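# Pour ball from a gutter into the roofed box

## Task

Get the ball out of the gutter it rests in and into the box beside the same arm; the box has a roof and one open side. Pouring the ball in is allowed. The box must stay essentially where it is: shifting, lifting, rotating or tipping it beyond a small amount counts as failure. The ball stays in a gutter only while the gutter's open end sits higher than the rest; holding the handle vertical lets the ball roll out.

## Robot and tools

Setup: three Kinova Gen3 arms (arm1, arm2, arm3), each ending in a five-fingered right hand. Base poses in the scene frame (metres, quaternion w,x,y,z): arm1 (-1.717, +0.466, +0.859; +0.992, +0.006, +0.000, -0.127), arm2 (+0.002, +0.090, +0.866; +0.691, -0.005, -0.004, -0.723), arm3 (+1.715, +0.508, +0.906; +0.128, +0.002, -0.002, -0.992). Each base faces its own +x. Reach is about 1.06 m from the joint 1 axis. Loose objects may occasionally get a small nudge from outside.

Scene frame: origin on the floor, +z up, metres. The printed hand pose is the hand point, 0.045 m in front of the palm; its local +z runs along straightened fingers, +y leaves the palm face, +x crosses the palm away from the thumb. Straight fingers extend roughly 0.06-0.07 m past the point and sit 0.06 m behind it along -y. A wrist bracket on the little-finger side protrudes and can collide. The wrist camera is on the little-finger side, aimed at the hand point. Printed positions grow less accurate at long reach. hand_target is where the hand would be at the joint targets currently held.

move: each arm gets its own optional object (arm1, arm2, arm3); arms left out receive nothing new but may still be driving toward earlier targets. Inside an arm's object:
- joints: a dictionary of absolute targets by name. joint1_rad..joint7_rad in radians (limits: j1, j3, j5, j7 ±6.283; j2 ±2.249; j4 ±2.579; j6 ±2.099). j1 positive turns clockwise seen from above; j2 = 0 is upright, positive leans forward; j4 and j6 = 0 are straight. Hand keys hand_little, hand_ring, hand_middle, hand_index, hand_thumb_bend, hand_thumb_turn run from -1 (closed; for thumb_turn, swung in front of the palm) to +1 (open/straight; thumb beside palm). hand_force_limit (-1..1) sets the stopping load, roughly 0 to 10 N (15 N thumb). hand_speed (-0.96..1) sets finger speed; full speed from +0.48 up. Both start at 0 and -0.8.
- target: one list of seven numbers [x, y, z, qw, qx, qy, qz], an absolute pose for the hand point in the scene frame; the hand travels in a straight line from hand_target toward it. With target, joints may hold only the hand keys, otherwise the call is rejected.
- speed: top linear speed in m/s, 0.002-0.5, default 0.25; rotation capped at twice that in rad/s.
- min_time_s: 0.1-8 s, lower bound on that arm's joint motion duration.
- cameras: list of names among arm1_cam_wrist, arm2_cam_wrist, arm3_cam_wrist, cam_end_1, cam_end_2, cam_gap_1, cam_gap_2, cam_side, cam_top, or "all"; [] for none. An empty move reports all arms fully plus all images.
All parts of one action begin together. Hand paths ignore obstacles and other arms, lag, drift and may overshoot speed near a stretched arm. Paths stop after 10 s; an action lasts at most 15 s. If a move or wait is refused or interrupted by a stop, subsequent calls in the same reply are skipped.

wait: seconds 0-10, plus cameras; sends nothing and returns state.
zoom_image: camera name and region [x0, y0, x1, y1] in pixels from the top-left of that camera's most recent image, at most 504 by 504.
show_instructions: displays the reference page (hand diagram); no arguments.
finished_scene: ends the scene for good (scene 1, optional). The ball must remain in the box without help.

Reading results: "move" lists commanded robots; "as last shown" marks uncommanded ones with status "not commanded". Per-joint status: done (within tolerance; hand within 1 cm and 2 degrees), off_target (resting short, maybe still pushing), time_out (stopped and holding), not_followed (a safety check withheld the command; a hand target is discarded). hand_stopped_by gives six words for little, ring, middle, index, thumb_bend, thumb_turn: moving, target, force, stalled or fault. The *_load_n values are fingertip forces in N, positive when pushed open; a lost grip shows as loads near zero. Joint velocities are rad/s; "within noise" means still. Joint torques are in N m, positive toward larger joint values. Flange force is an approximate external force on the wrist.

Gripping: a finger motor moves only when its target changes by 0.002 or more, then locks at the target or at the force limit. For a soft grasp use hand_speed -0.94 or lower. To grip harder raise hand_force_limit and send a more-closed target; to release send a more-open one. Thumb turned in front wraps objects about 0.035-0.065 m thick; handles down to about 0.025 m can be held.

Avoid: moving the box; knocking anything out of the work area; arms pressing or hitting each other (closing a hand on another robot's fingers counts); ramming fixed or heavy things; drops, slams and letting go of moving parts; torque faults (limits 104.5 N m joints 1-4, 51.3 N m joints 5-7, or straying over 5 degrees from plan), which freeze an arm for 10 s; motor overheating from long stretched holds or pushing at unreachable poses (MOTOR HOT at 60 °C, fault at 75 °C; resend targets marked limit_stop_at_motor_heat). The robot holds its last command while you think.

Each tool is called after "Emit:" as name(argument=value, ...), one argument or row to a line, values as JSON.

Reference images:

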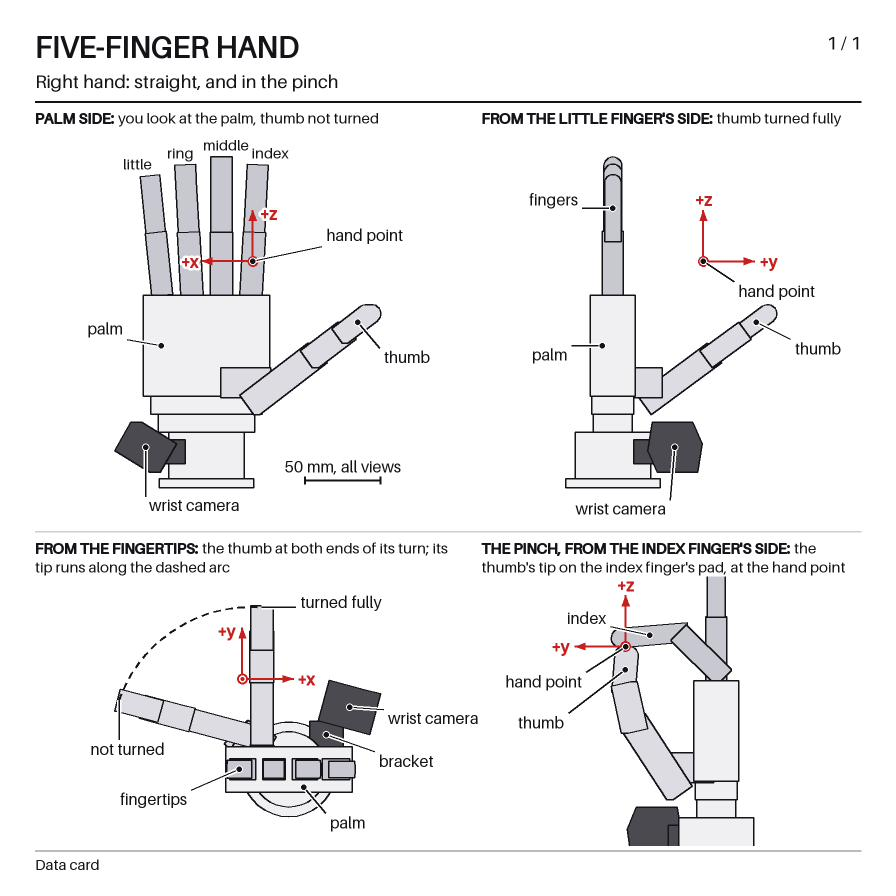

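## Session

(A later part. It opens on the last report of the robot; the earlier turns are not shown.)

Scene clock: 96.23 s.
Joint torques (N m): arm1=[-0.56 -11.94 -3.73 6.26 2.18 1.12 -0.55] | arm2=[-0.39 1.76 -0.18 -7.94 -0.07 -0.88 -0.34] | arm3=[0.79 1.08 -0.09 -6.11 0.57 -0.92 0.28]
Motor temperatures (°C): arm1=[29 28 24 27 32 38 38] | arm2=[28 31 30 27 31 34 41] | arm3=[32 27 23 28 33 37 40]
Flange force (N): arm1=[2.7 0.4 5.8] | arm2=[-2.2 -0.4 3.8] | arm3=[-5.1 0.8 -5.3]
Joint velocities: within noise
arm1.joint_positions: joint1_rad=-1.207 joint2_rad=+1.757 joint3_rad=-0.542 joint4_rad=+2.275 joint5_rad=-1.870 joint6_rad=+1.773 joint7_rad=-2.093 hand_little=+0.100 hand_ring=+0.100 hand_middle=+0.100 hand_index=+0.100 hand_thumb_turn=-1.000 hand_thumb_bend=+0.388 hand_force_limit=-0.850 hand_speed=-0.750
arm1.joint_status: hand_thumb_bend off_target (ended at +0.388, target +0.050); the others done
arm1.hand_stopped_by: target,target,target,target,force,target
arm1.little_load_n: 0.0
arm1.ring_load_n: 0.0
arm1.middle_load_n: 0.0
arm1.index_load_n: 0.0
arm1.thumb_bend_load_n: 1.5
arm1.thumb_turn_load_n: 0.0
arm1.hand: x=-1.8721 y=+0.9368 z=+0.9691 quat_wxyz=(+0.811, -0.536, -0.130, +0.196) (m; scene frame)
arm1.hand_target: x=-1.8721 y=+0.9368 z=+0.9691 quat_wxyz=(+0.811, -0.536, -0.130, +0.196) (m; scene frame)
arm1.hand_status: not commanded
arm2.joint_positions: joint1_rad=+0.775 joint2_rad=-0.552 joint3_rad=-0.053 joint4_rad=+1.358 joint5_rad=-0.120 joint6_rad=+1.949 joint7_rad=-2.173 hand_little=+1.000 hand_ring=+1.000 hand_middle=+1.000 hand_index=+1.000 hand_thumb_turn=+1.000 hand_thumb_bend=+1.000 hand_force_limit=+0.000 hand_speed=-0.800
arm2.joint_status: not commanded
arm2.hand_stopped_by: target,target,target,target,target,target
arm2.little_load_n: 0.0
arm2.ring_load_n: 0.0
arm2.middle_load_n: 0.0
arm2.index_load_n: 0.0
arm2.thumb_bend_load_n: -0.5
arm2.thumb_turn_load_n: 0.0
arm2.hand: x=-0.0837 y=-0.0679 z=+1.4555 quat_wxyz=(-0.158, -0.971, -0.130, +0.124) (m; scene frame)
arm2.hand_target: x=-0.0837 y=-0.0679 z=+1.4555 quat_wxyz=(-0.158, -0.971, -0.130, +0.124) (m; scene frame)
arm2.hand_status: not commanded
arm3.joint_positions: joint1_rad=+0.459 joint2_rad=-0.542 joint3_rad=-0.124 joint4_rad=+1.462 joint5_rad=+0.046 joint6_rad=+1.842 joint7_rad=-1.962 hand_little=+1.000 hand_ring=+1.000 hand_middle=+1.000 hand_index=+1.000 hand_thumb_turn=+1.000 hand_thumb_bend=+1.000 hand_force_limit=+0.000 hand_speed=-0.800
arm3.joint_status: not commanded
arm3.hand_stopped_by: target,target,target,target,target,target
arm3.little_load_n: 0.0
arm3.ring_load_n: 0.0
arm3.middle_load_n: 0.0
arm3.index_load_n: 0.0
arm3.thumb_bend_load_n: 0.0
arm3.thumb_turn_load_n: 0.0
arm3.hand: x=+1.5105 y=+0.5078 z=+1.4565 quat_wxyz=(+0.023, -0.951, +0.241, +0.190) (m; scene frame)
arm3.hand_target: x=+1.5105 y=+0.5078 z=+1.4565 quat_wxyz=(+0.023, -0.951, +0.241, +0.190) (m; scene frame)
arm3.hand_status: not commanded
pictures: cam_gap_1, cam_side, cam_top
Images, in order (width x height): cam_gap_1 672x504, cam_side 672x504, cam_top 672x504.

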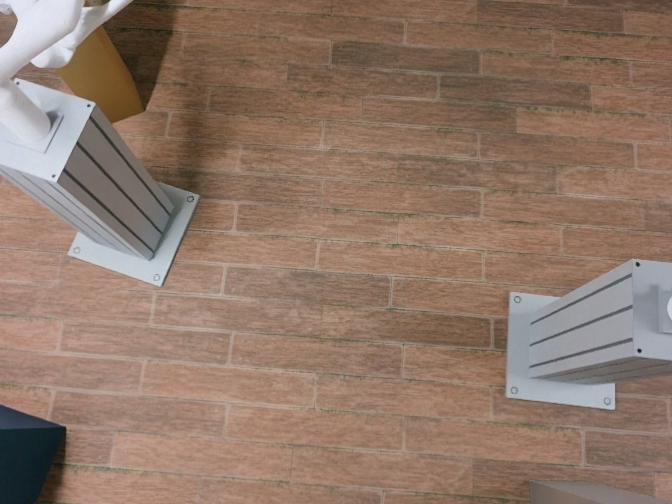

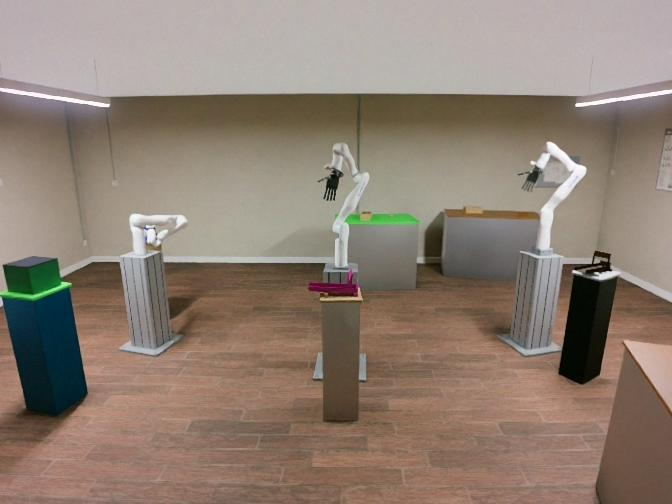

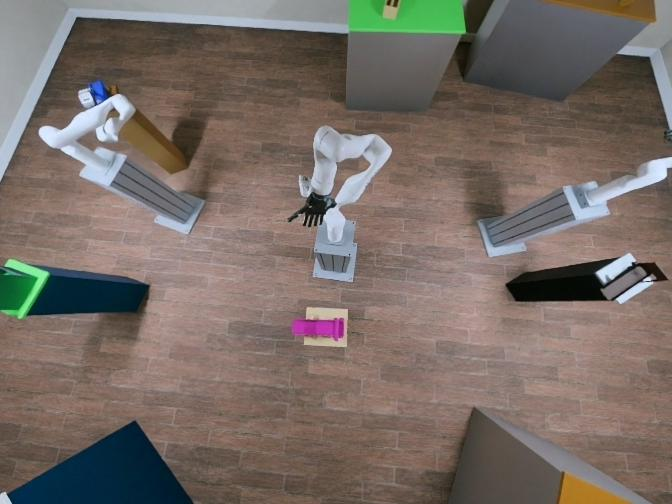

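Emit:
move(
  arm1={"joints": {"hand_little": -0.3, "hand_ring": -0.3, "hand_middle": -0.3, "hand_index": -0.3, "hand_speed": -0.94, "hand_force_limit": -0.8}},
  cameras=["arm1_cam_wrist"],
)

Scene clock: 100.23 s.
Joint torques (N m): arm1=[-0.65 -10.51 -2.1 5.96 1.23 0.5 -0.59] | arm2=[-0.37 1.76 -0.14 -7.94 -0.06 -0.87 -0.35] | arm3=[0.81 1.04 -0.09 -6.09 0.56 -0.94 0.29]
Motor temperatures (°C): arm1=[29 28 24 27 32 38 38] | arm2=[28 31 30 27 31 34 41] | arm3=[32 27 23 28 33 37 40]
Flange force (N): arm1=[3.1 -3.2 8.1] | arm2=[-2.1 -0.3 3.9] | arm3=[-5.2 0.8 -5.5]
move: arm1 off_target
Joint velocities: within noise
arm1.joint_positions: joint1_rad=-1.207 joint2_rad=+1.757 joint3_rad=-0.542 joint4_rad=+2.275 joint5_rad=-1.870 joint6_rad=+1.773 joint7_rad=-2.093 hand_little=-0.012 hand_ring=-0.001 hand_middle=-0.006 hand_index=+0.011 hand_thumb_turn=-1.000 hand_thumb_bend=+0.388 hand_force_limit=-0.800 hand_speed=-0.940
arm1.joint_status: hand_little off_target (ended at -0.012, target -0.300); hand_ring off_target (ended at -0.001, target -0.300); hand_middle off_target (ended at -0.006, target -0.300); hand_index off_target (ended at +0.011, target -0.300); the others done
arm1.hand_stopped_by: force,force,force,force,force,target
arm1.little_load_n: 1.0
arm1.ring_load_n: 0.5
arm1.middle_load_n: 1.5
arm1.index_load_n: 0.5
arm1.thumb_bend_load_n: 2.0
arm1.thumb_turn_load_n: 0.0
arm1.hand: x=-1.8721 y=+0.9368 z=+0.9691 quat_wxyz=(+0.811, -0.536, -0.130, +0.196)
arm1.hand_target: x=-1.8721 y=+0.9368 z=+0.9691 quat_wxyz=(+0.811, -0.536, -0.130, +0.196)
arm1.hand_status: not commanded
arm2, arm3: as last shown
arm2.middle_load_n: 0.5
arm2.thumb_bend_load_n: 0.0
Images, in order (width x height): arm1_cam_wrist 672x504.

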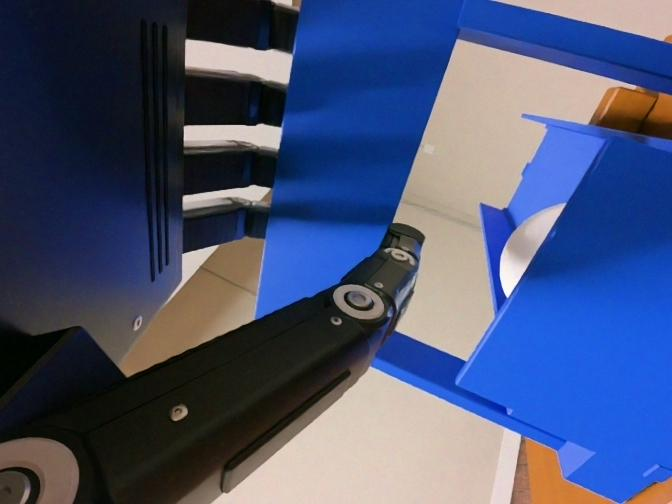

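Emit:
move(
  arm1={"joints": {"hand_little": -0.4, "hand_ring": -0.4, "hand_middle": -0.4, "hand_index": -0.4, "hand_thumb_bend": 0.0, "hand_speed": -0.94, "hand_force_limit": -0.4}},
  cameras=["arm1_cam_wrist", "cam_end_1"],
)

Scene clock: 101.20 s.
Joint torques (N m): arm1=[-0.93 -8.04 0.63 4.78 -0.77 -0.68 -0.64] | arm2=[-0.41 1.79 -0.23 -7.95 -0.08 -0.9 -0.38] | arm3=[0.81 1.07 -0.09 -6.1 0.57 -0.94 0.3]
Motor temperatures (°C): arm1=[29 28 24 27 32 38 38] | arm2=[28 31 30 27 31 34 41] | arm3=[32 27 23 28 33 37 40]
Flange force (N): arm1=[3.3 -11.3 10.1] | arm2=[-2.2 -0.7 3.8] | arm3=[-5.1 0.8 -5.4]
move: arm1 off_target
Joint velocities: within noise
arm1.joint_positions: joint1_rad=-1.207 joint2_rad=+1.757 joint3_rad=-0.542 joint4_rad=+2.275 joint5_rad=-1.870 joint6_rad=+1.773 joint7_rad=-2.093 hand_little=-0.056 hand_ring=-0.039 hand_middle=-0.033 hand_index=-0.027 hand_thumb_turn=-1.000 hand_thumb_bend=+0.383 hand_force_limit=-0.400 hand_speed=-0.940
arm1.joint_status: hand_little off_target (ended at -0.056, target -0.400); hand_ring off_target (ended at -0.039, target -0.400); hand_middle off_target (ended at -0.033, target -0.400); hand_index off_target (ended at -0.027, target -0.400); hand_thumb_bend off_target (ended at +0.383, target +0.000); the others done
arm1.hand_stopped_by: force,force,force,force,force,target
arm1.little_load_n: 3.0
arm1.ring_load_n: 2.5
arm1.middle_load_n: 2.0
arm1.index_load_n: 3.5
arm1.thumb_bend_load_n: 6.0
arm1.thumb_turn_load_n: 0.5
arm1.hand: x=-1.8721 y=+0.9368 z=+0.9691 quat_wxyz=(+0.811, -0.536, -0.130, +0.196)
arm1.hand_target: x=-1.8721 y=+0.9368 z=+0.9691 quat_wxyz=(+0.811, -0.536, -0.130, +0.196)
arm1.hand_status: not commanded
arm2, arm3: as last shown
arm2.middle_load_n: 0.0
arm3.ring_load_n: 0.5
Images, in order (width x height): arm1_cam_wrist 672x504, cam_end_1 672x504.

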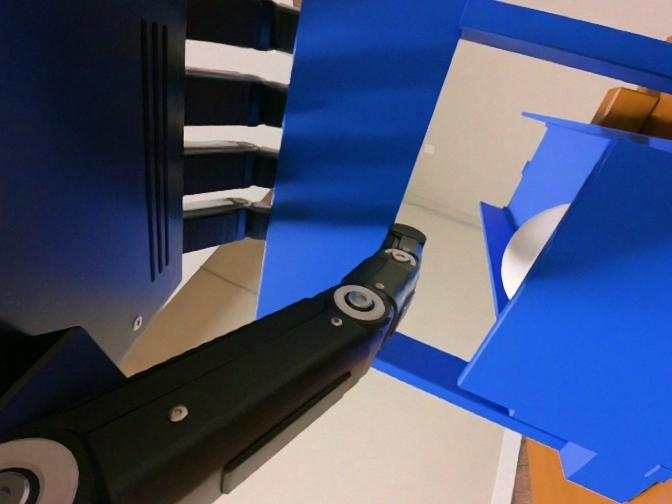

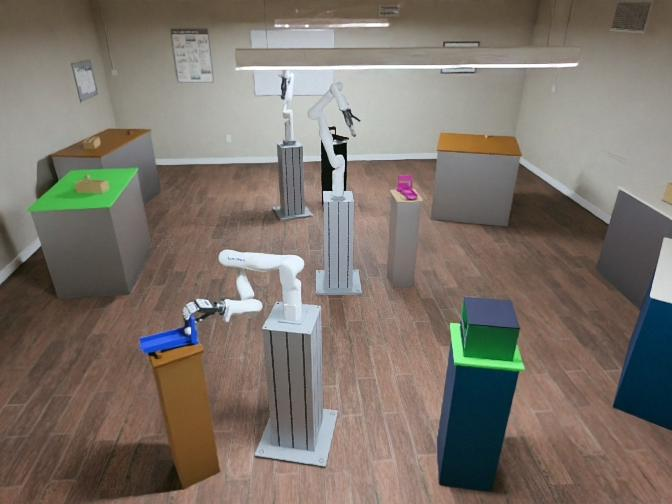

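Emit:
move(
  arm1={"joints": {"hand_little": -0.6, "hand_ring": -0.6, "hand_middle": -0.6, "hand_index": -0.6, "hand_thumb_bend": -0.1, "hand_speed": -0.94, "hand_force_limit": 0.0}},
  cameras=["arm1_cam_wrist"],
)

Scene clock: 102.77 s.
Joint torques (N m): arm1=[-0.73 -5.32 4.19 3.56 -3.15 -1.84 -0.54] | arm2=[-0.43 1.77 -0.18 -7.94 -0.06 -0.87 -0.35] | arm3=[0.77 1.06 -0.09 -6.14 0.54 -0.94 0.29]
Motor temperatures (°C): arm1=[29 28 24 27 32 38 38] | arm2=[28 31 30 27 31 34 41] | arm3=[32 27 23 28 33 37 40]
Flange force (N): arm1=[2.9 -19.5 14.1] | arm2=[-2.1 -0.4 3.9] | arm3=[-5.1 0.8 -5.3]
move: arm1 off_target
Joint velocities: within noise
arm1.joint_positions: joint1_rad=-1.207 joint2_rad=+1.757 joint3_rad=-0.542 joint4_rad=+2.275 joint5_rad=-1.870 joint6_rad=+1.773 joint7_rad=-2.093 hand_little=-0.094 hand_ring=-0.077 hand_middle=-0.081 hand_index=-0.060 hand_thumb_turn=-1.000 hand_thumb_bend=+0.380 hand_force_limit=+0.000 hand_speed=-0.940
arm1.joint_status: hand_little off_target (ended at -0.094, target -0.600); hand_ring off_target (ended at -0.077, target -0.600); hand_middle off_target (ended at -0.081, target -0.600); hand_index off_target (ended at -0.060, target -0.600); hand_thumb_bend off_target (ended at +0.380, target -0.100); the others done
arm1.hand_stopped_by: force,force,force,force,force,target
arm1.little_load_n: 3.5
arm1.ring_load_n: 3.5
arm1.middle_load_n: 6.0
arm1.index_load_n: 4.0
arm1.thumb_bend_load_n: 10.0
arm1.thumb_turn_load_n: 0.5
arm1.hand: x=-1.8721 y=+0.9368 z=+0.9691 quat_wxyz=(+0.811, -0.536, -0.130, +0.196)
arm1.hand_target: x=-1.8721 y=+0.9368 z=+0.9691 quat_wxyz=(+0.811, -0.536, -0.130, +0.196)
arm1.hand_status: not commanded
arm2, arm3: as last shown
arm3.ring_load_n: 0.0
Images, in order (width x height): arm1_cam_wrist 672x504.

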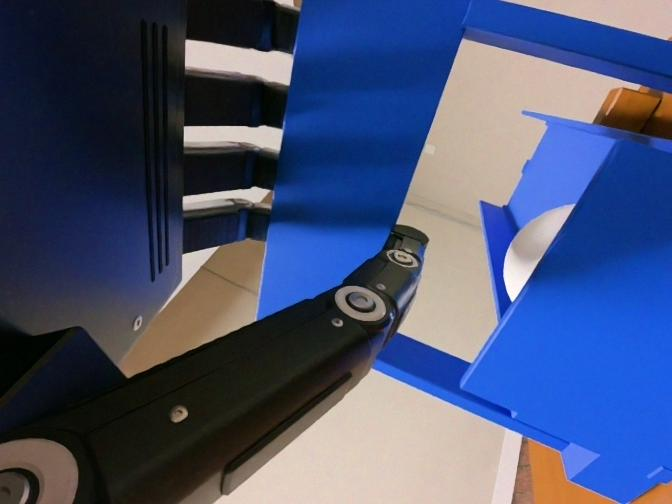

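Emit:
move(
  arm1={"target": [-1.8721, 0.9368, 0.9751, 0.8105, -0.5363, -0.1299, 0.1961], "speed": 0.01},
  cameras=["arm1_cam_wrist"],
)

Scene clock: 104.07 s.
Joint torques (N m): arm1=[-0.57 -12.25 -4.18 6.36 2.52 1.3 -0.55] | arm2=[-0.37 1.77 -0.19 -7.93 -0.08 -0.91 -0.39] | arm3=[0.81 1.11 -0.08 -6.12 0.55 -0.93 0.3]
Motor temperatures (°C): arm1=[29 28 24 27 32 38 38] | arm2=[28 31 30 27 31 34 41] | arm3=[32 27 23 28 33 37 40]
Flange force (N): arm1=[2.9 1.2 5.6] | arm2=[-2.2 -0.6 3.7] | arm3=[-5.0 0.8 -5.3]
move: arm1 done
Joint velocities: within noise
arm1.joint_positions: joint1_rad=-1.207 joint2_rad=+1.745 joint3_rad=-0.550 joint4_rad=+2.289 joint5_rad=-1.878 joint6_rad=+1.772 joint7_rad=-2.088 hand_little=-0.094 hand_ring=-0.078 hand_middle=-0.082 hand_index=-0.060 hand_thumb_turn=-1.000 hand_thumb_bend=+0.380 hand_force_limit=+0.000 hand_speed=-0.940
arm1.joint_status: not commanded
arm1.hand_stopped_by: force,force,force,force,force,target
arm1.little_load_n: 0.0
arm1.ring_load_n: 0.0
arm1.middle_load_n: 2.0
arm1.index_load_n: 1.5
arm1.thumb_bend_load_n: 11.5
arm1.thumb_turn_load_n: 1.0
arm1.hand: x=-1.8721 y=+0.9368 z=+0.9751 quat_wxyz=(+0.811, -0.536, -0.130, +0.196)
arm1.hand_target: x=-1.8721 y=+0.9368 z=+0.9751 quat_wxyz=(+0.811, -0.536, -0.130, +0.196)
arm1.hand_status: done (0.000 m and 0.0 deg from the pose sent, 0.006 m and 0.0 deg at the start)
arm2, arm3: as last shown
Images, in order (width x height): arm1_cam_wrist 672x504.

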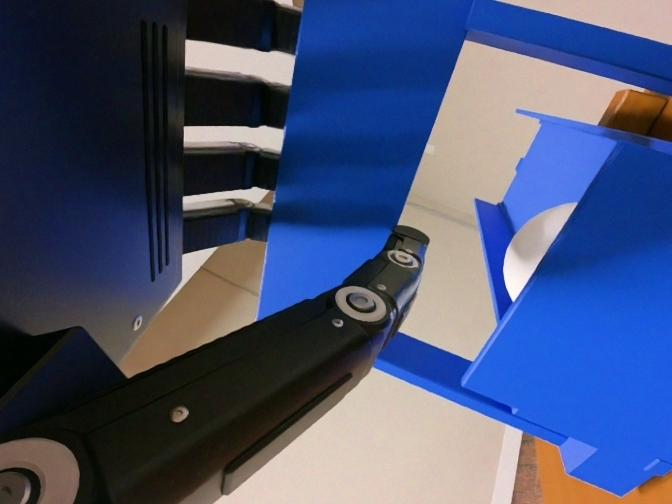

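Emit:
move(
  arm1={"target": [-1.8721, 0.9368, 0.9851, 0.8105, -0.5363, -0.1299, 0.1961], "speed": 0.015},
  cameras=["arm1_cam_wrist", "cam_end_1"],
)

Emit:
zoom_image(
  camera="cam_end_1",
  region=[120, 260, 280, 380],
)

Scene clock: 105.57 s.
Joint torques (N m): arm1=[-0.57 -12.28 -4.16 6.24 2.5 1.27 -0.53] | arm2=[-0.45 1.78 -0.21 -7.91 -0.05 -0.85 -0.35] | arm3=[0.83 1.05 -0.1 -6.12 0.55 -0.95 0.26]
Motor temperatures (°C): arm1=[29 28 24 27 32 38 38] | arm2=[28 31 30 27 31 34 41] | arm3=[32 27 23 28 33 37 40]
Flange force (N): arm1=[2.9 0.9 5.7] | arm2=[-2.2 -0.4 3.8] | arm3=[-5.2 0.6 -5.4]
move: arm1 done
Joint velocities: within noise
arm1.joint_positions: joint1_rad=-1.207 joint2_rad=+1.725 joint3_rad=-0.563 joint4_rad=+2.313 joint5_rad=-1.893 joint6_rad=+1.772 joint7_rad=-2.081 hand_little=-0.094 hand_ring=-0.078 hand_middle=-0.082 hand_index=-0.060 hand_thumb_turn=-1.000 hand_thumb_bend=+0.380 hand_force_limit=+0.000 hand_speed=-0.940
arm1.joint_status: not commanded
arm1.hand_stopped_by: force,force,force,force,force,target
arm1.little_load_n: 0.0
arm1.ring_load_n: 0.0
arm1.middle_load_n: 2.5
arm1.index_load_n: 1.5
arm1.thumb_bend_load_n: 11.0
arm1.thumb_turn_load_n: 0.5
arm1.hand: x=-1.8721 y=+0.9368 z=+0.9851 quat_wxyz=(+0.811, -0.536, -0.130, +0.196)
arm1.hand_target: x=-1.8721 y=+0.9368 z=+0.9851 quat_wxyz=(+0.811, -0.536, -0.130, +0.196)
arm1.hand_status: done (0.000 m and 0.0 deg from the pose sent, 0.010 m and 0.0 deg at the start)
arm2, arm3: as last shown
arm3.ring_load_n: -0.5
arm3.thumb_bend_load_n: -0.5
Images, in order (width x height): arm1_cam_wrist 672x504, cam_end_1 672x504.

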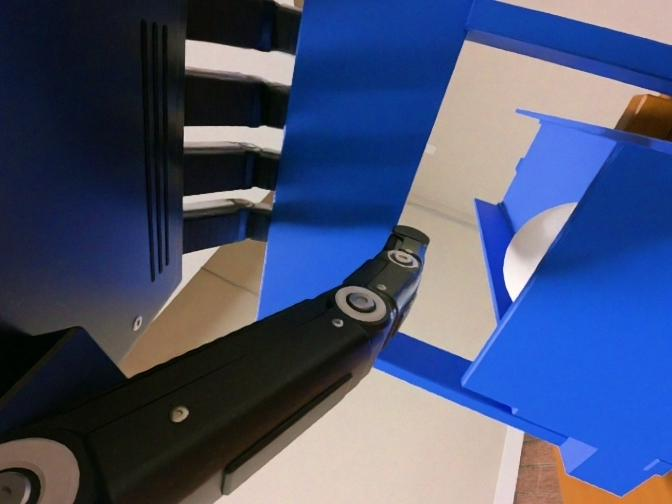

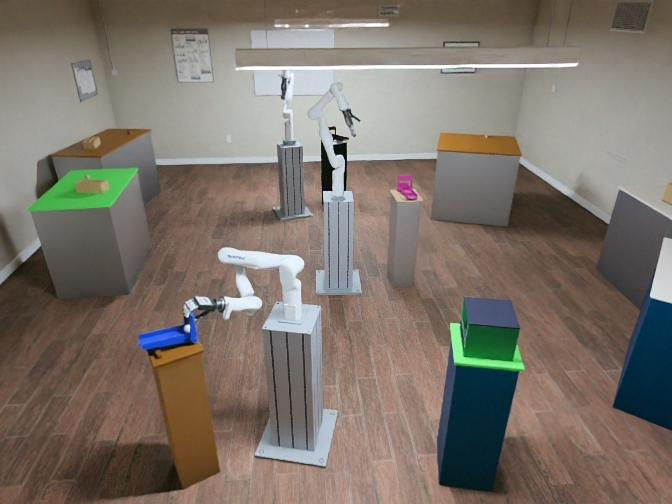

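Scaled by 3.150.

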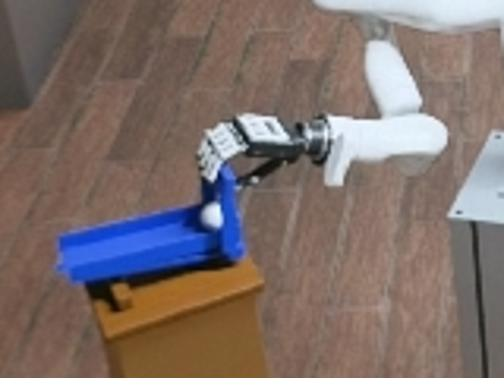

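Emit:
move(
  arm1={"target": [-1.8721, 0.9368, 1.085, 0.8105, -0.5363, -0.1299, 0.1961], "speed": 0.05},
  cameras=["arm1_cam_wrist", "cam_end_1"],
)

Emit:
zoom_image(
  camera="cam_end_1",
  region=[120, 230, 320, 380],
)

Scene clock: 108.70 s.
Joint torques (N m): arm1=[-0.56 -12.4 -4.19 5.01 2.57 1.22 -0.54] | arm2=[-0.4 1.81 -0.22 -7.98 -0.06 -0.86 -0.35] | arm3=[0.8 1.08 -0.06 -6.1 0.56 -0.93 0.28]
Motor temperatures (°C): arm1=[29 28 24 27 32 38 38] | arm2=[28 30 30 27 31 34 41] | arm3=[32 27 23 28 33 37 40]
Flange force (N): arm1=[3.3 -1.3 7.5] | arm2=[-2.1 -0.6 4.1] | arm3=[-5.1 0.8 -5.4]
move: arm1 done
Joint velocities: within noise
arm1.joint_positions: joint1_rad=-1.210 joint2_rad=+1.496 joint3_rad=-0.729 joint4_rad=+2.518 joint5_rad=-2.106 joint6_rad=+1.777 joint7_rad=-2.058 hand_little=-0.094 hand_ring=-0.078 hand_middle=-0.082 hand_index=-0.060 hand_thumb_turn=-1.000 hand_thumb_bend=+0.380 hand_force_limit=+0.000 hand_speed=-0.940
arm1.joint_status: not commanded
arm1.hand_stopped_by: force,force,force,force,force,target
arm1.little_load_n: 0.0
arm1.ring_load_n: 0.0
arm1.middle_load_n: 2.0
arm1.index_load_n: 1.5
arm1.thumb_bend_load_n: 11.0
arm1.thumb_turn_load_n: 0.5
arm1.hand: x=-1.8721 y=+0.9368 z=+1.0850 quat_wxyz=(+0.811, -0.536, -0.130, +0.196)
arm1.hand_target: x=-1.8721 y=+0.9368 z=+1.0850 quat_wxyz=(+0.811, -0.536, -0.130, +0.196)
arm1.hand_status: done (0.000 m and 0.0 deg from the pose sent, 0.100 m and 0.0 deg at the start)
arm2, arm3: as last shown
arm3.ring_load_n: 0.0
arm3.thumb_bend_load_n: 0.0
Images, in order (width x height): arm1_cam_wrist 672x504, cam_end_1 672x504.

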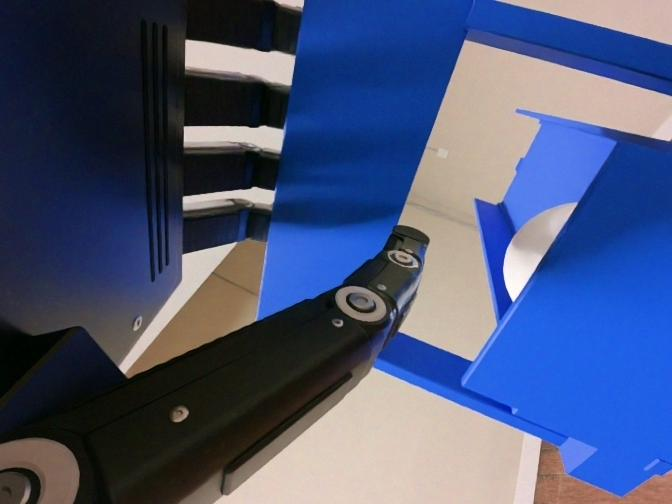

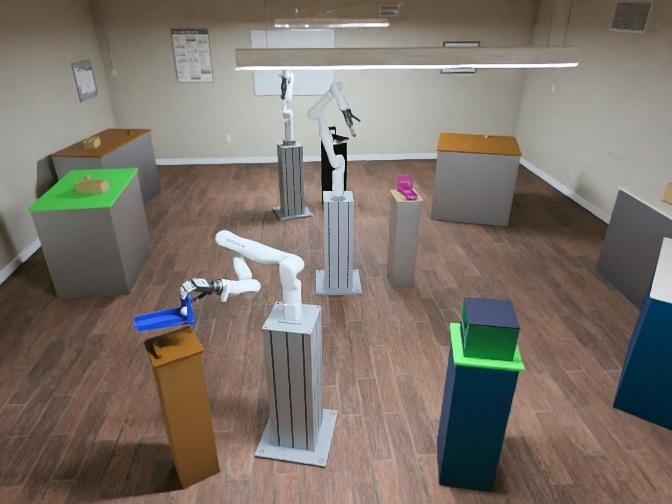

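Scaled by 2.520.

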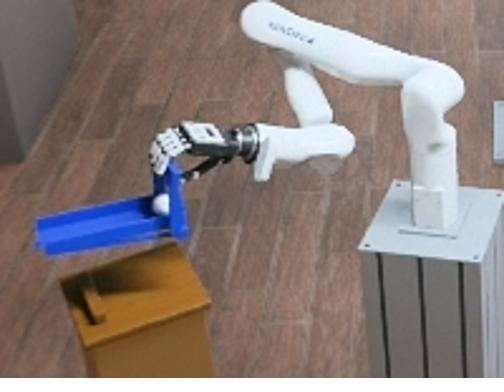

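Emit:
move(
  arm1={"joints": {"joint1_rad": -3.65}, "min_time_s": 6.5},
  cameras=["arm1_cam_wrist", "cam_end_1", "cam_gap_1", "cam_top"],
)

Scene clock: 116.00 s.
Joint torques (N m): arm1=[-0.28 -12.33 -4.16 5.18 2.58 1.21 -0.56] | arm2=[-0.41 1.75 -0.2 -7.93 -0.07 -0.88 -0.34] | arm3=[0.77 1.05 -0.1 -6.11 0.56 -0.94 0.29]
Motor temperatures (°C): arm1=[29 28 24 27 32 38 38] | arm2=[28 30 30 27 31 34 41] | arm3=[32 27 23 28 33 37 40]
Flange force (N): arm1=[3.2 -1.4 7.4] | arm2=[-2.2 -0.4 3.7] | arm3=[-5.1 0.8 -5.4]
move: arm1 done
Joint velocities: within noise
arm1.joint_positions: joint1_rad=-3.650 joint2_rad=+1.496 joint3_rad=-0.729 joint4_rad=+2.518 joint5_rad=-2.106 joint6_rad=+1.777 joint7_rad=-2.058 hand_little=-0.095 hand_ring=-0.078 hand_middle=-0.082 hand_index=-0.060 hand_thumb_turn=-1.000 hand_thumb_bend=+0.380 hand_force_limit=+0.000 hand_speed=-0.940
arm1.joint_status: all done
arm1.hand_stopped_by: force,force,force,force,force,target
arm1.little_load_n: 0.0
arm1.ring_load_n: 0.0
arm1.middle_load_n: 2.5
arm1.index_load_n: 1.5
arm1.thumb_bend_load_n: 11.0
arm1.thumb_turn_load_n: 1.0
arm1.hand: x=-1.9048 y=+0.0023 z=+1.0731 quat_wxyz=(+0.092, -0.066, -0.558, +0.822)
arm1.hand_target: x=-1.9048 y=+0.0023 z=+1.0731 quat_wxyz=(+0.092, -0.066, -0.558, +0.822)
arm1.hand_status: not commanded
arm2, arm3: as last shown
arm2.thumb_bend_load_n: -0.5
Images, in order (width x height): arm1_cam_wrist 672x504, cam_end_1 672x504, cam_gap_1 672x504, cam_top 672x504.

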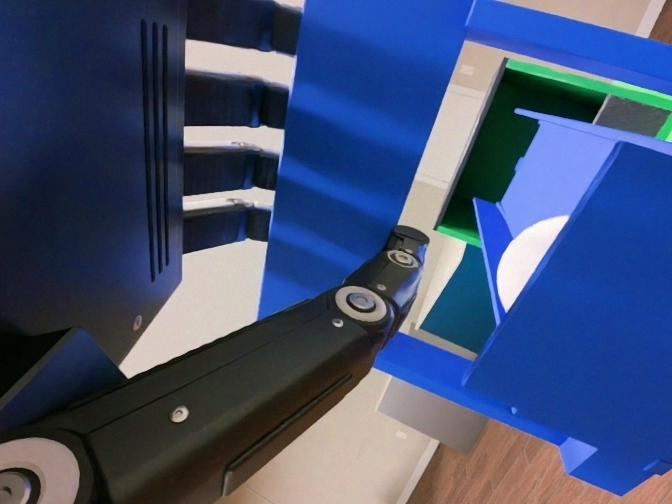

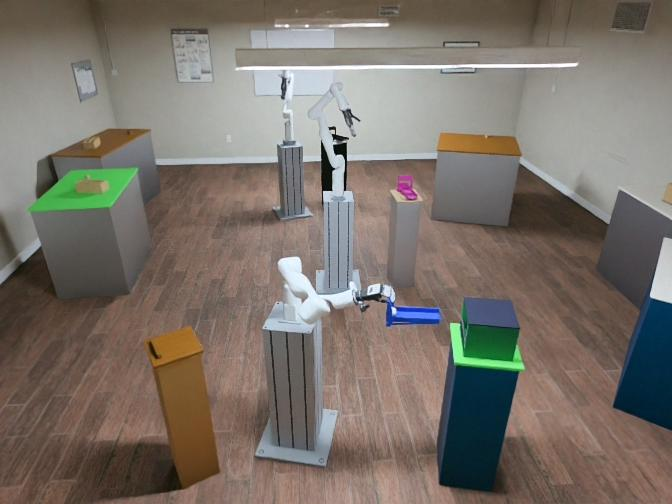

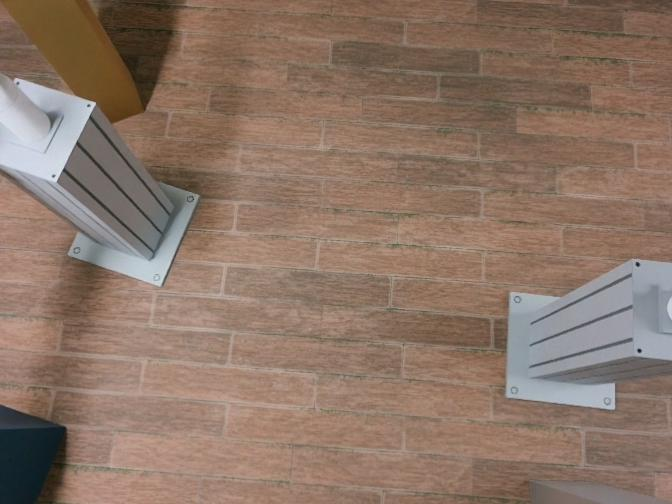

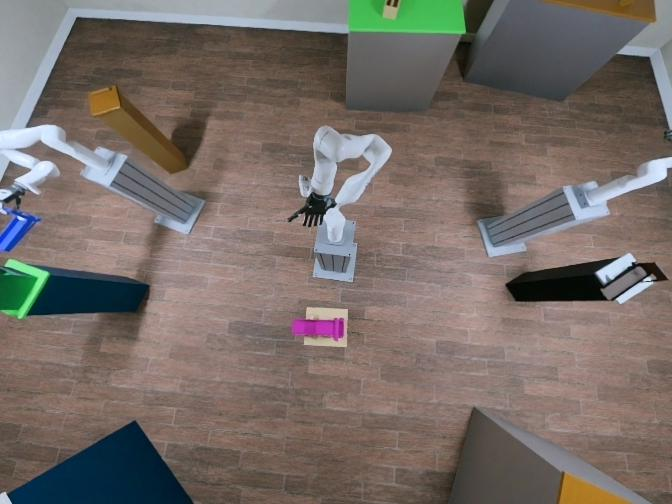

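Emit:
zoom_image(
  camera="cam_end_1",
  region=[340, 260, 540, 400],
)

Emit:
zoom_image(
  camera="arm1_cam_wrist",
  region=[400, 0, 672, 272],
)

Scaled by 2.520.

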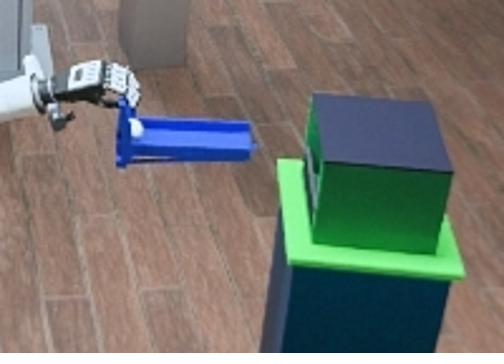

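Scaled by 1.853.

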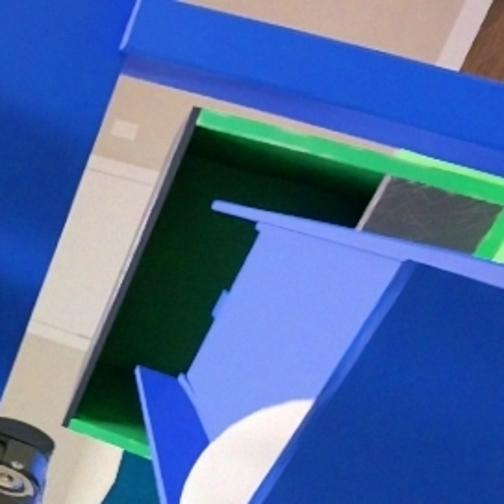

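Emit:
move(
  arm1={"target": [-1.9058, -0.1144, 1.0381, 0.092, -0.066, -0.558, 0.822], "speed": 0.05},
  cameras=["arm1_cam_wrist", "cam_end_1"],
)

Emit:
zoom_image(
  camera="cam_end_1",
  region=[360, 260, 540, 400],
)

Emit:
zoom_image(
  camera="arm1_cam_wrist",
  region=[400, 0, 672, 272],
)

Scene clock: 121.30 s.
Joint torques (N m): arm1=[-0.28 -14.78 -5.89 3.31 2.44 1.53 -0.56] | arm2=[-0.33 1.76 -0.17 -7.94 -0.07 -0.87 -0.34] | arm3=[0.78 1.1 -0.05 -6.12 0.55 -0.95 0.29]
Motor temperatures (°C): arm1=[29 28 24 27 32 38 38] | arm2=[28 30 30 27 31 34 41] | arm3=[32 27 23 28 33 37 40]
Flange force (N): arm1=[1.3 -0.6 5.4] | arm2=[-2.2 -0.4 3.9] | arm3=[-5.0 0.9 -5.4]
move: arm1 done
Joint velocities: within noise
arm1.joint_positions: joint1_rad=-3.842 joint2_rad=+1.523 joint3_rad=-0.851 joint4_rad=+2.201 joint5_rad=-2.301 joint6_rad=+1.671 joint7_rad=-2.181 hand_little=-0.095 hand_ring=-0.078 hand_middle=-0.082 hand_index=-0.060 hand_thumb_turn=-1.000 hand_thumb_bend=+0.380 hand_force_limit=+0.000 hand_speed=-0.940
arm1.joint_status: not commanded
arm1.hand_stopped_by: force,force,force,force,force,target
arm1.little_load_n: 0.0
arm1.ring_load_n: 0.0
arm1.middle_load_n: 2.5
arm1.index_load_n: 1.5
arm1.thumb_bend_load_n: 11.0
arm1.thumb_turn_load_n: 1.0
arm1.hand: x=-1.9058 y=-0.1144 z=+1.0381 quat_wxyz=(+0.092, -0.066, -0.558, +0.822)
arm1.hand_target: x=-1.9058 y=-0.1144 z=+1.0381 quat_wxyz=(+0.092, -0.066, -0.558, +0.822)
arm1.hand_status: done (0.000 m and 0.0 deg from the pose sent, 0.122 m and 0.1 deg at the start)
arm2.joint_positions: joint1_rad=+0.775 joint2_rad=-0.552 joint3_rad=-0.053 joint4_rad=+1.358 joint5_rad=-0.120 joint6_rad=+1.949 joint7_rad=-2.173 hand_little=+1.000 hand_ring=+1.000 hand_middle=+1.000 hand_index=+1.000 hand_thumb_turn=+1.000 hand_thumb_bend=+1.000 hand_force_limit=+0.000 hand_speed=-0.800
arm2.joint_status: not commanded
arm2.hand_stopped_by: target,target,target,target,target,target
arm2.little_load_n: 0.0
arm2.ring_load_n: 0.0
arm2.middle_load_n: 0.0
arm2.index_load_n: 0.0
arm2.thumb_bend_load_n: 0.0
arm2.thumb_turn_load_n: 0.0
arm2.hand: x=-0.0837 y=-0.0679 z=+1.4555 quat_wxyz=(-0.158, -0.971, -0.130, +0.124)
arm2.hand_target: x=-0.0837 y=-0.0679 z=+1.4555 quat_wxyz=(-0.158, -0.971, -0.130, +0.124)
arm2.hand_status: not commanded
arm3.joint_positions: joint1_rad=+0.459 joint2_rad=-0.542 joint3_rad=-0.124 joint4_rad=+1.462 joint5_rad=+0.046 joint6_rad=+1.842 joint7_rad=-1.962 hand_little=+1.000 hand_ring=+1.000 hand_middle=+1.000 hand_index=+1.000 hand_thumb_turn=+1.000 hand_thumb_bend=+1.000 hand_force_limit=+0.000 hand_speed=-0.800
arm3.joint_status: not commanded
arm3.hand_stopped_by: target,target,target,target,target,target
arm3.little_load_n: 0.0
arm3.ring_load_n: 0.0
arm3.middle_load_n: 0.0
arm3.index_load_n: 0.0
arm3.thumb_bend_load_n: 0.0
arm3.thumb_turn_load_n: 0.0
arm3.hand: x=+1.5105 y=+0.5078 z=+1.4565 quat_wxyz=(+0.023, -0.951, +0.241, +0.190)
arm3.hand_target: x=+1.5105 y=+0.5078 z=+1.4565 quat_wxyz=(+0.023, -0.951, +0.241, +0.190)
arm3.hand_status: not commanded
Images, in order (width x height): arm1_cam_wrist 672x504, cam_end_1 672x504.

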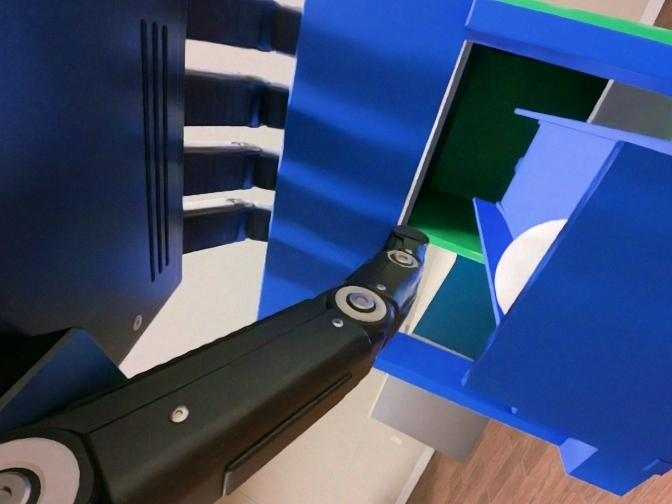

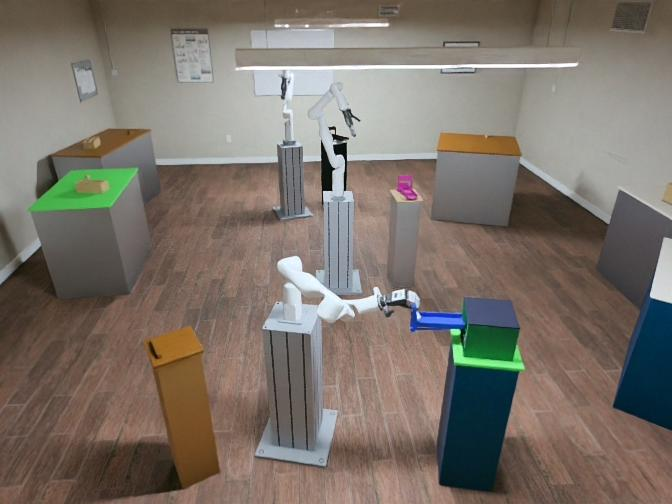

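Scaled by 2.800.

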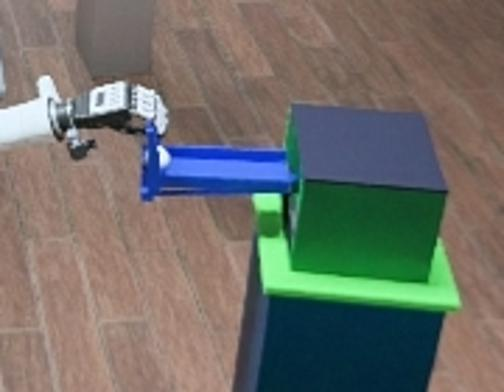

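Scaled by 1.853.

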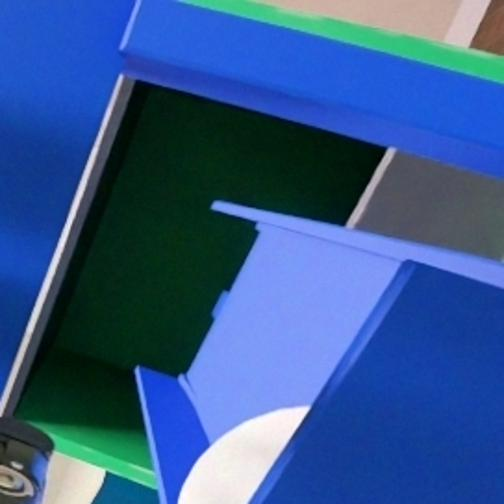

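Emit:
move(
  arm1={"target": [-1.9169, -0.1631, 1.0391, 0.092, -0.066, -0.558, 0.822], "speed": 0.04},
  cameras=["arm1_cam_wrist", "cam_end_1"],
)

Emit:
zoom_image(
  camera="cam_end_1",
  region=[360, 260, 540, 400],
)

Emit:
zoom_image(
  camera="arm1_cam_wrist",
  region=[400, 0, 672, 272],
)

Scene clock: 124.07 s.
Joint torques (N m): arm1=[-0.28 -15.99 -6.46 2.26 2.3 1.7 -0.57] | arm2=[-0.42 1.8 -0.19 -7.92 -0.05 -0.88 -0.34] | arm3=[0.8 1.1 -0.09 -6.15 0.55 -0.95 0.27]
Motor temperatures (°C): arm1=[29 28 24 27 32 38 38] | arm2=[28 30 30 27 31 34 41] | arm3=[32 27 23 28 33 37 40]
Flange force (N): arm1=[0.9 -0.7 4.9] | arm2=[-2.1 -0.4 3.8] | arm3=[-5.0 0.7 -5.2]
move: arm1 done
Joint velocities: within noise
arm1.joint_positions: joint1_rad=-3.890 joint2_rad=+1.501 joint3_rad=-0.895 joint4_rad=+2.062 joint5_rad=-2.371 joint6_rad=+1.581 joint7_rad=-2.255 hand_little=-0.095 hand_ring=-0.078 hand_middle=-0.082 hand_index=-0.060 hand_thumb_turn=-1.000 hand_thumb_bend=+0.380 hand_force_limit=+0.000 hand_speed=-0.940
arm1.joint_status: not commanded
arm1.hand_stopped_by: force,force,force,force,force,target
arm1.little_load_n: 0.0
arm1.ring_load_n: 0.0
arm1.middle_load_n: 2.0
arm1.index_load_n: 1.5
arm1.thumb_bend_load_n: 11.0
arm1.thumb_turn_load_n: 1.0
arm1.hand: x=-1.9169 y=-0.1631 z=+1.0391 quat_wxyz=(+0.092, -0.066, -0.558, +0.822)
arm1.hand_target: x=-1.9169 y=-0.1631 z=+1.0391 quat_wxyz=(+0.092, -0.066, -0.558, +0.822)
arm1.hand_status: done (0.000 m and 0.0 deg from the pose sent, 0.050 m and 0.0 deg at the start)
arm2, arm3: as last shown
Images, in order (width x height): arm1_cam_wrist 672x504, cam_end_1 672x504.

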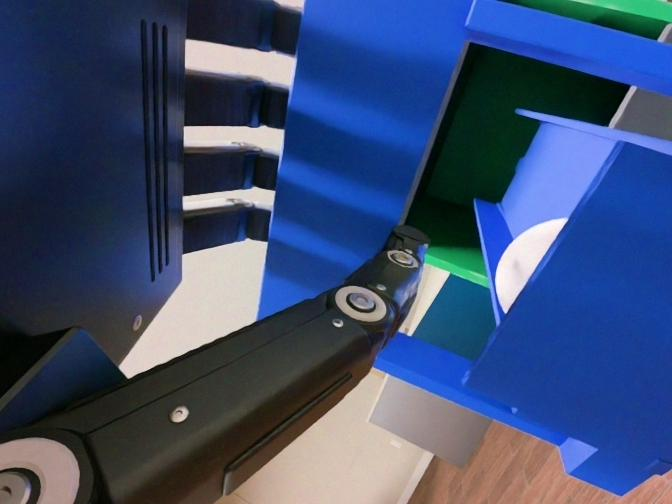

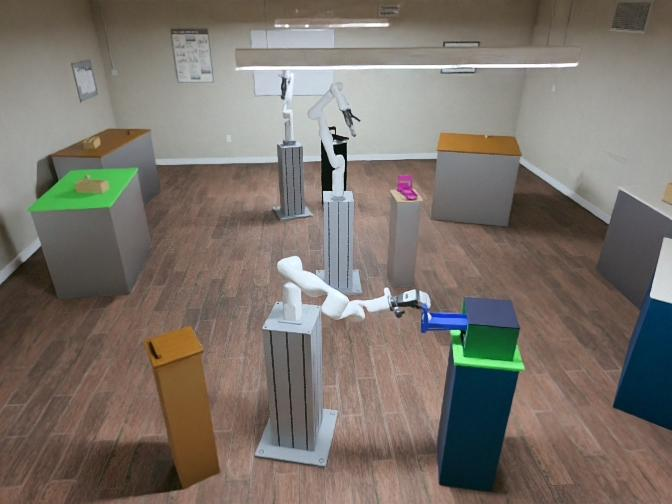

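Scaled by 2.800.

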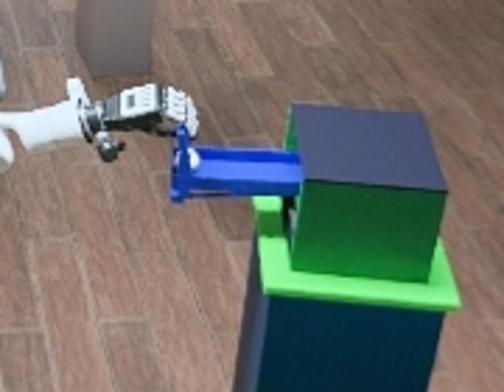

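Scaled by 1.853.

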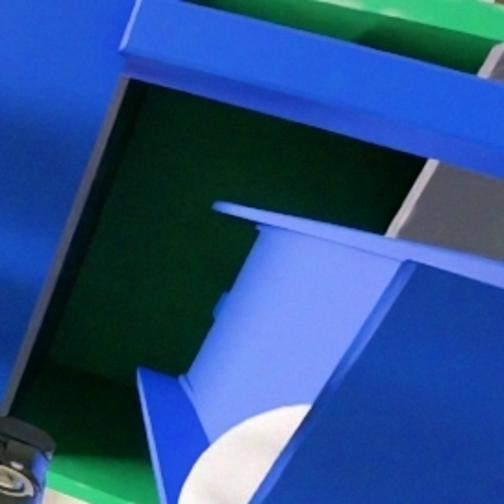

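Emit:
move(
  arm1={"target": [-1.9303, -0.2221, 1.1177, 0.0763, -0.0837, -0.7167, 0.6880], "speed": 0.05},
  cameras=["arm1_cam_wrist", "cam_end_1"],
)

Emit:
zoom_image(
  camera="cam_end_1",
  region=[360, 260, 540, 400],
)

Emit:
zoom_image(
  camera="arm1_cam_wrist",
  region=[400, 0, 672, 272],
)

Scene clock: 129.73 s.
Joint torques (N m): arm1=[-0.3 -15.62 -6.06 -3.41 1.76 1.75 -0.56] | arm2=[-0.38 1.82 -0.16 -7.9 -0.1 -0.88 -0.35] | arm3=[0.82 1.1 -0.13 -6.09 0.55 -0.94 0.27]
Motor temperatures (°C): arm1=[29 29 24 27 32 38 38] | arm2=[28 30 30 27 31 34 41] | arm3=[32 27 23 28 33 37 40]
Flange force (N): arm1=[1.0 -5.1 2.1] | arm2=[-2.1 -0.4 3.7] | arm3=[-5.1 0.6 -5.5]
move: arm1 done
Joint velocities: within noise
arm1.joint_positions: joint1_rad=-3.887 joint2_rad=+0.974 joint3_rad=-1.112 joint4_rad=+1.975 joint5_rad=-3.166 joint6_rad=+0.961 joint7_rad=-2.299 hand_little=-0.094 hand_ring=-0.078 hand_middle=-0.082 hand_index=-0.060 hand_thumb_turn=-1.000 hand_thumb_bend=+0.380 hand_force_limit=+0.000 hand_speed=-0.940
arm1.joint_status: not commanded
arm1.hand_stopped_by: force,force,force,force,force,target
arm1.little_load_n: 0.5
arm1.ring_load_n: 0.0
arm1.middle_load_n: 1.5
arm1.index_load_n: 0.5
arm1.thumb_bend_load_n: 7.0
arm1.thumb_turn_load_n: 1.0
arm1.hand: x=-1.9303 y=-0.2221 z=+1.1177 quat_wxyz=(+0.076, -0.084, -0.717, +0.688)
arm1.hand_target: x=-1.9303 y=-0.2221 z=+1.1177 quat_wxyz=(+0.076, -0.084, -0.717, +0.688)
arm1.hand_status: done (0.000 m and 0.0 deg from the pose sent, 0.099 m and 24.0 deg at the start)
arm2, arm3: as last shown
Images, in order (width x height): arm1_cam_wrist 672x504, cam_end_1 672x504.

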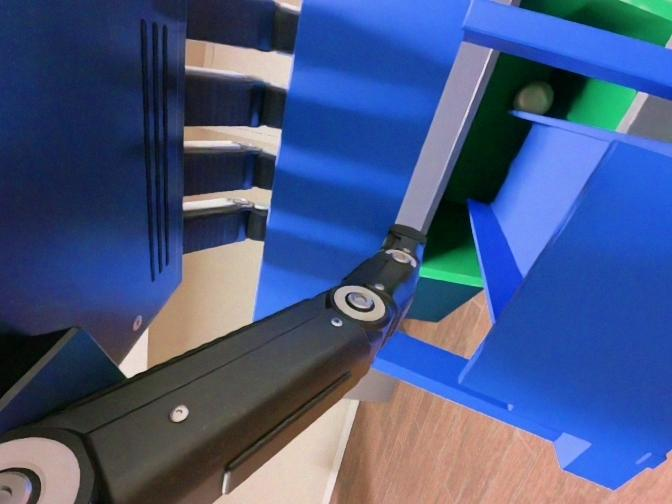

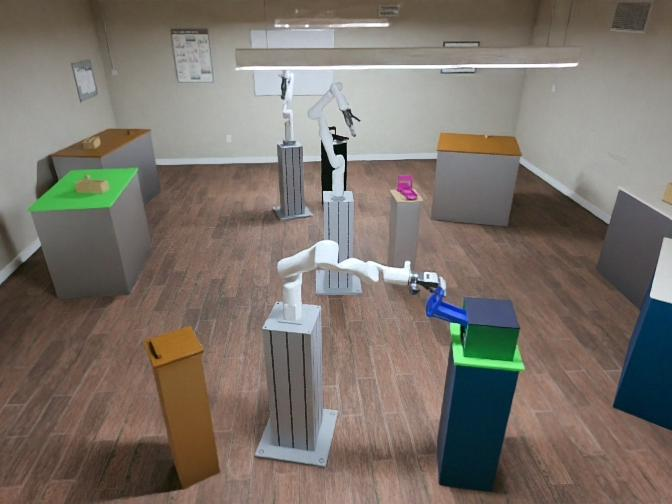

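Scaled by 2.800.

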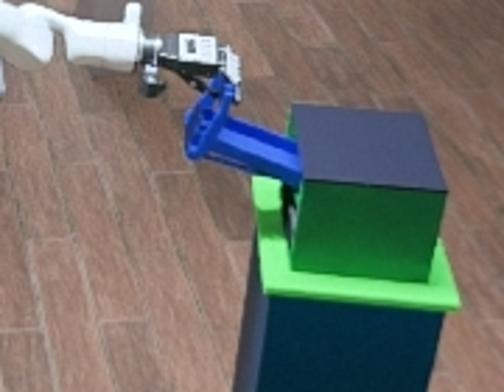

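Scaled by 1.853.

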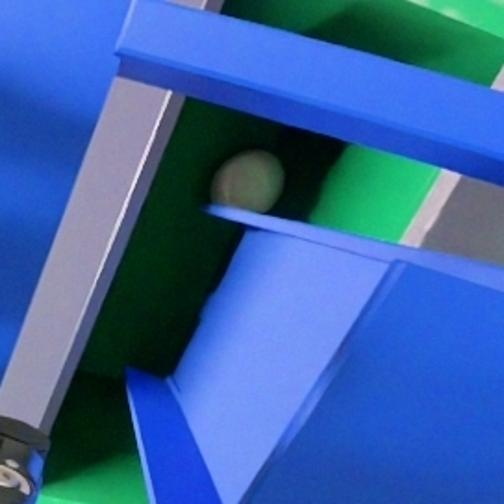

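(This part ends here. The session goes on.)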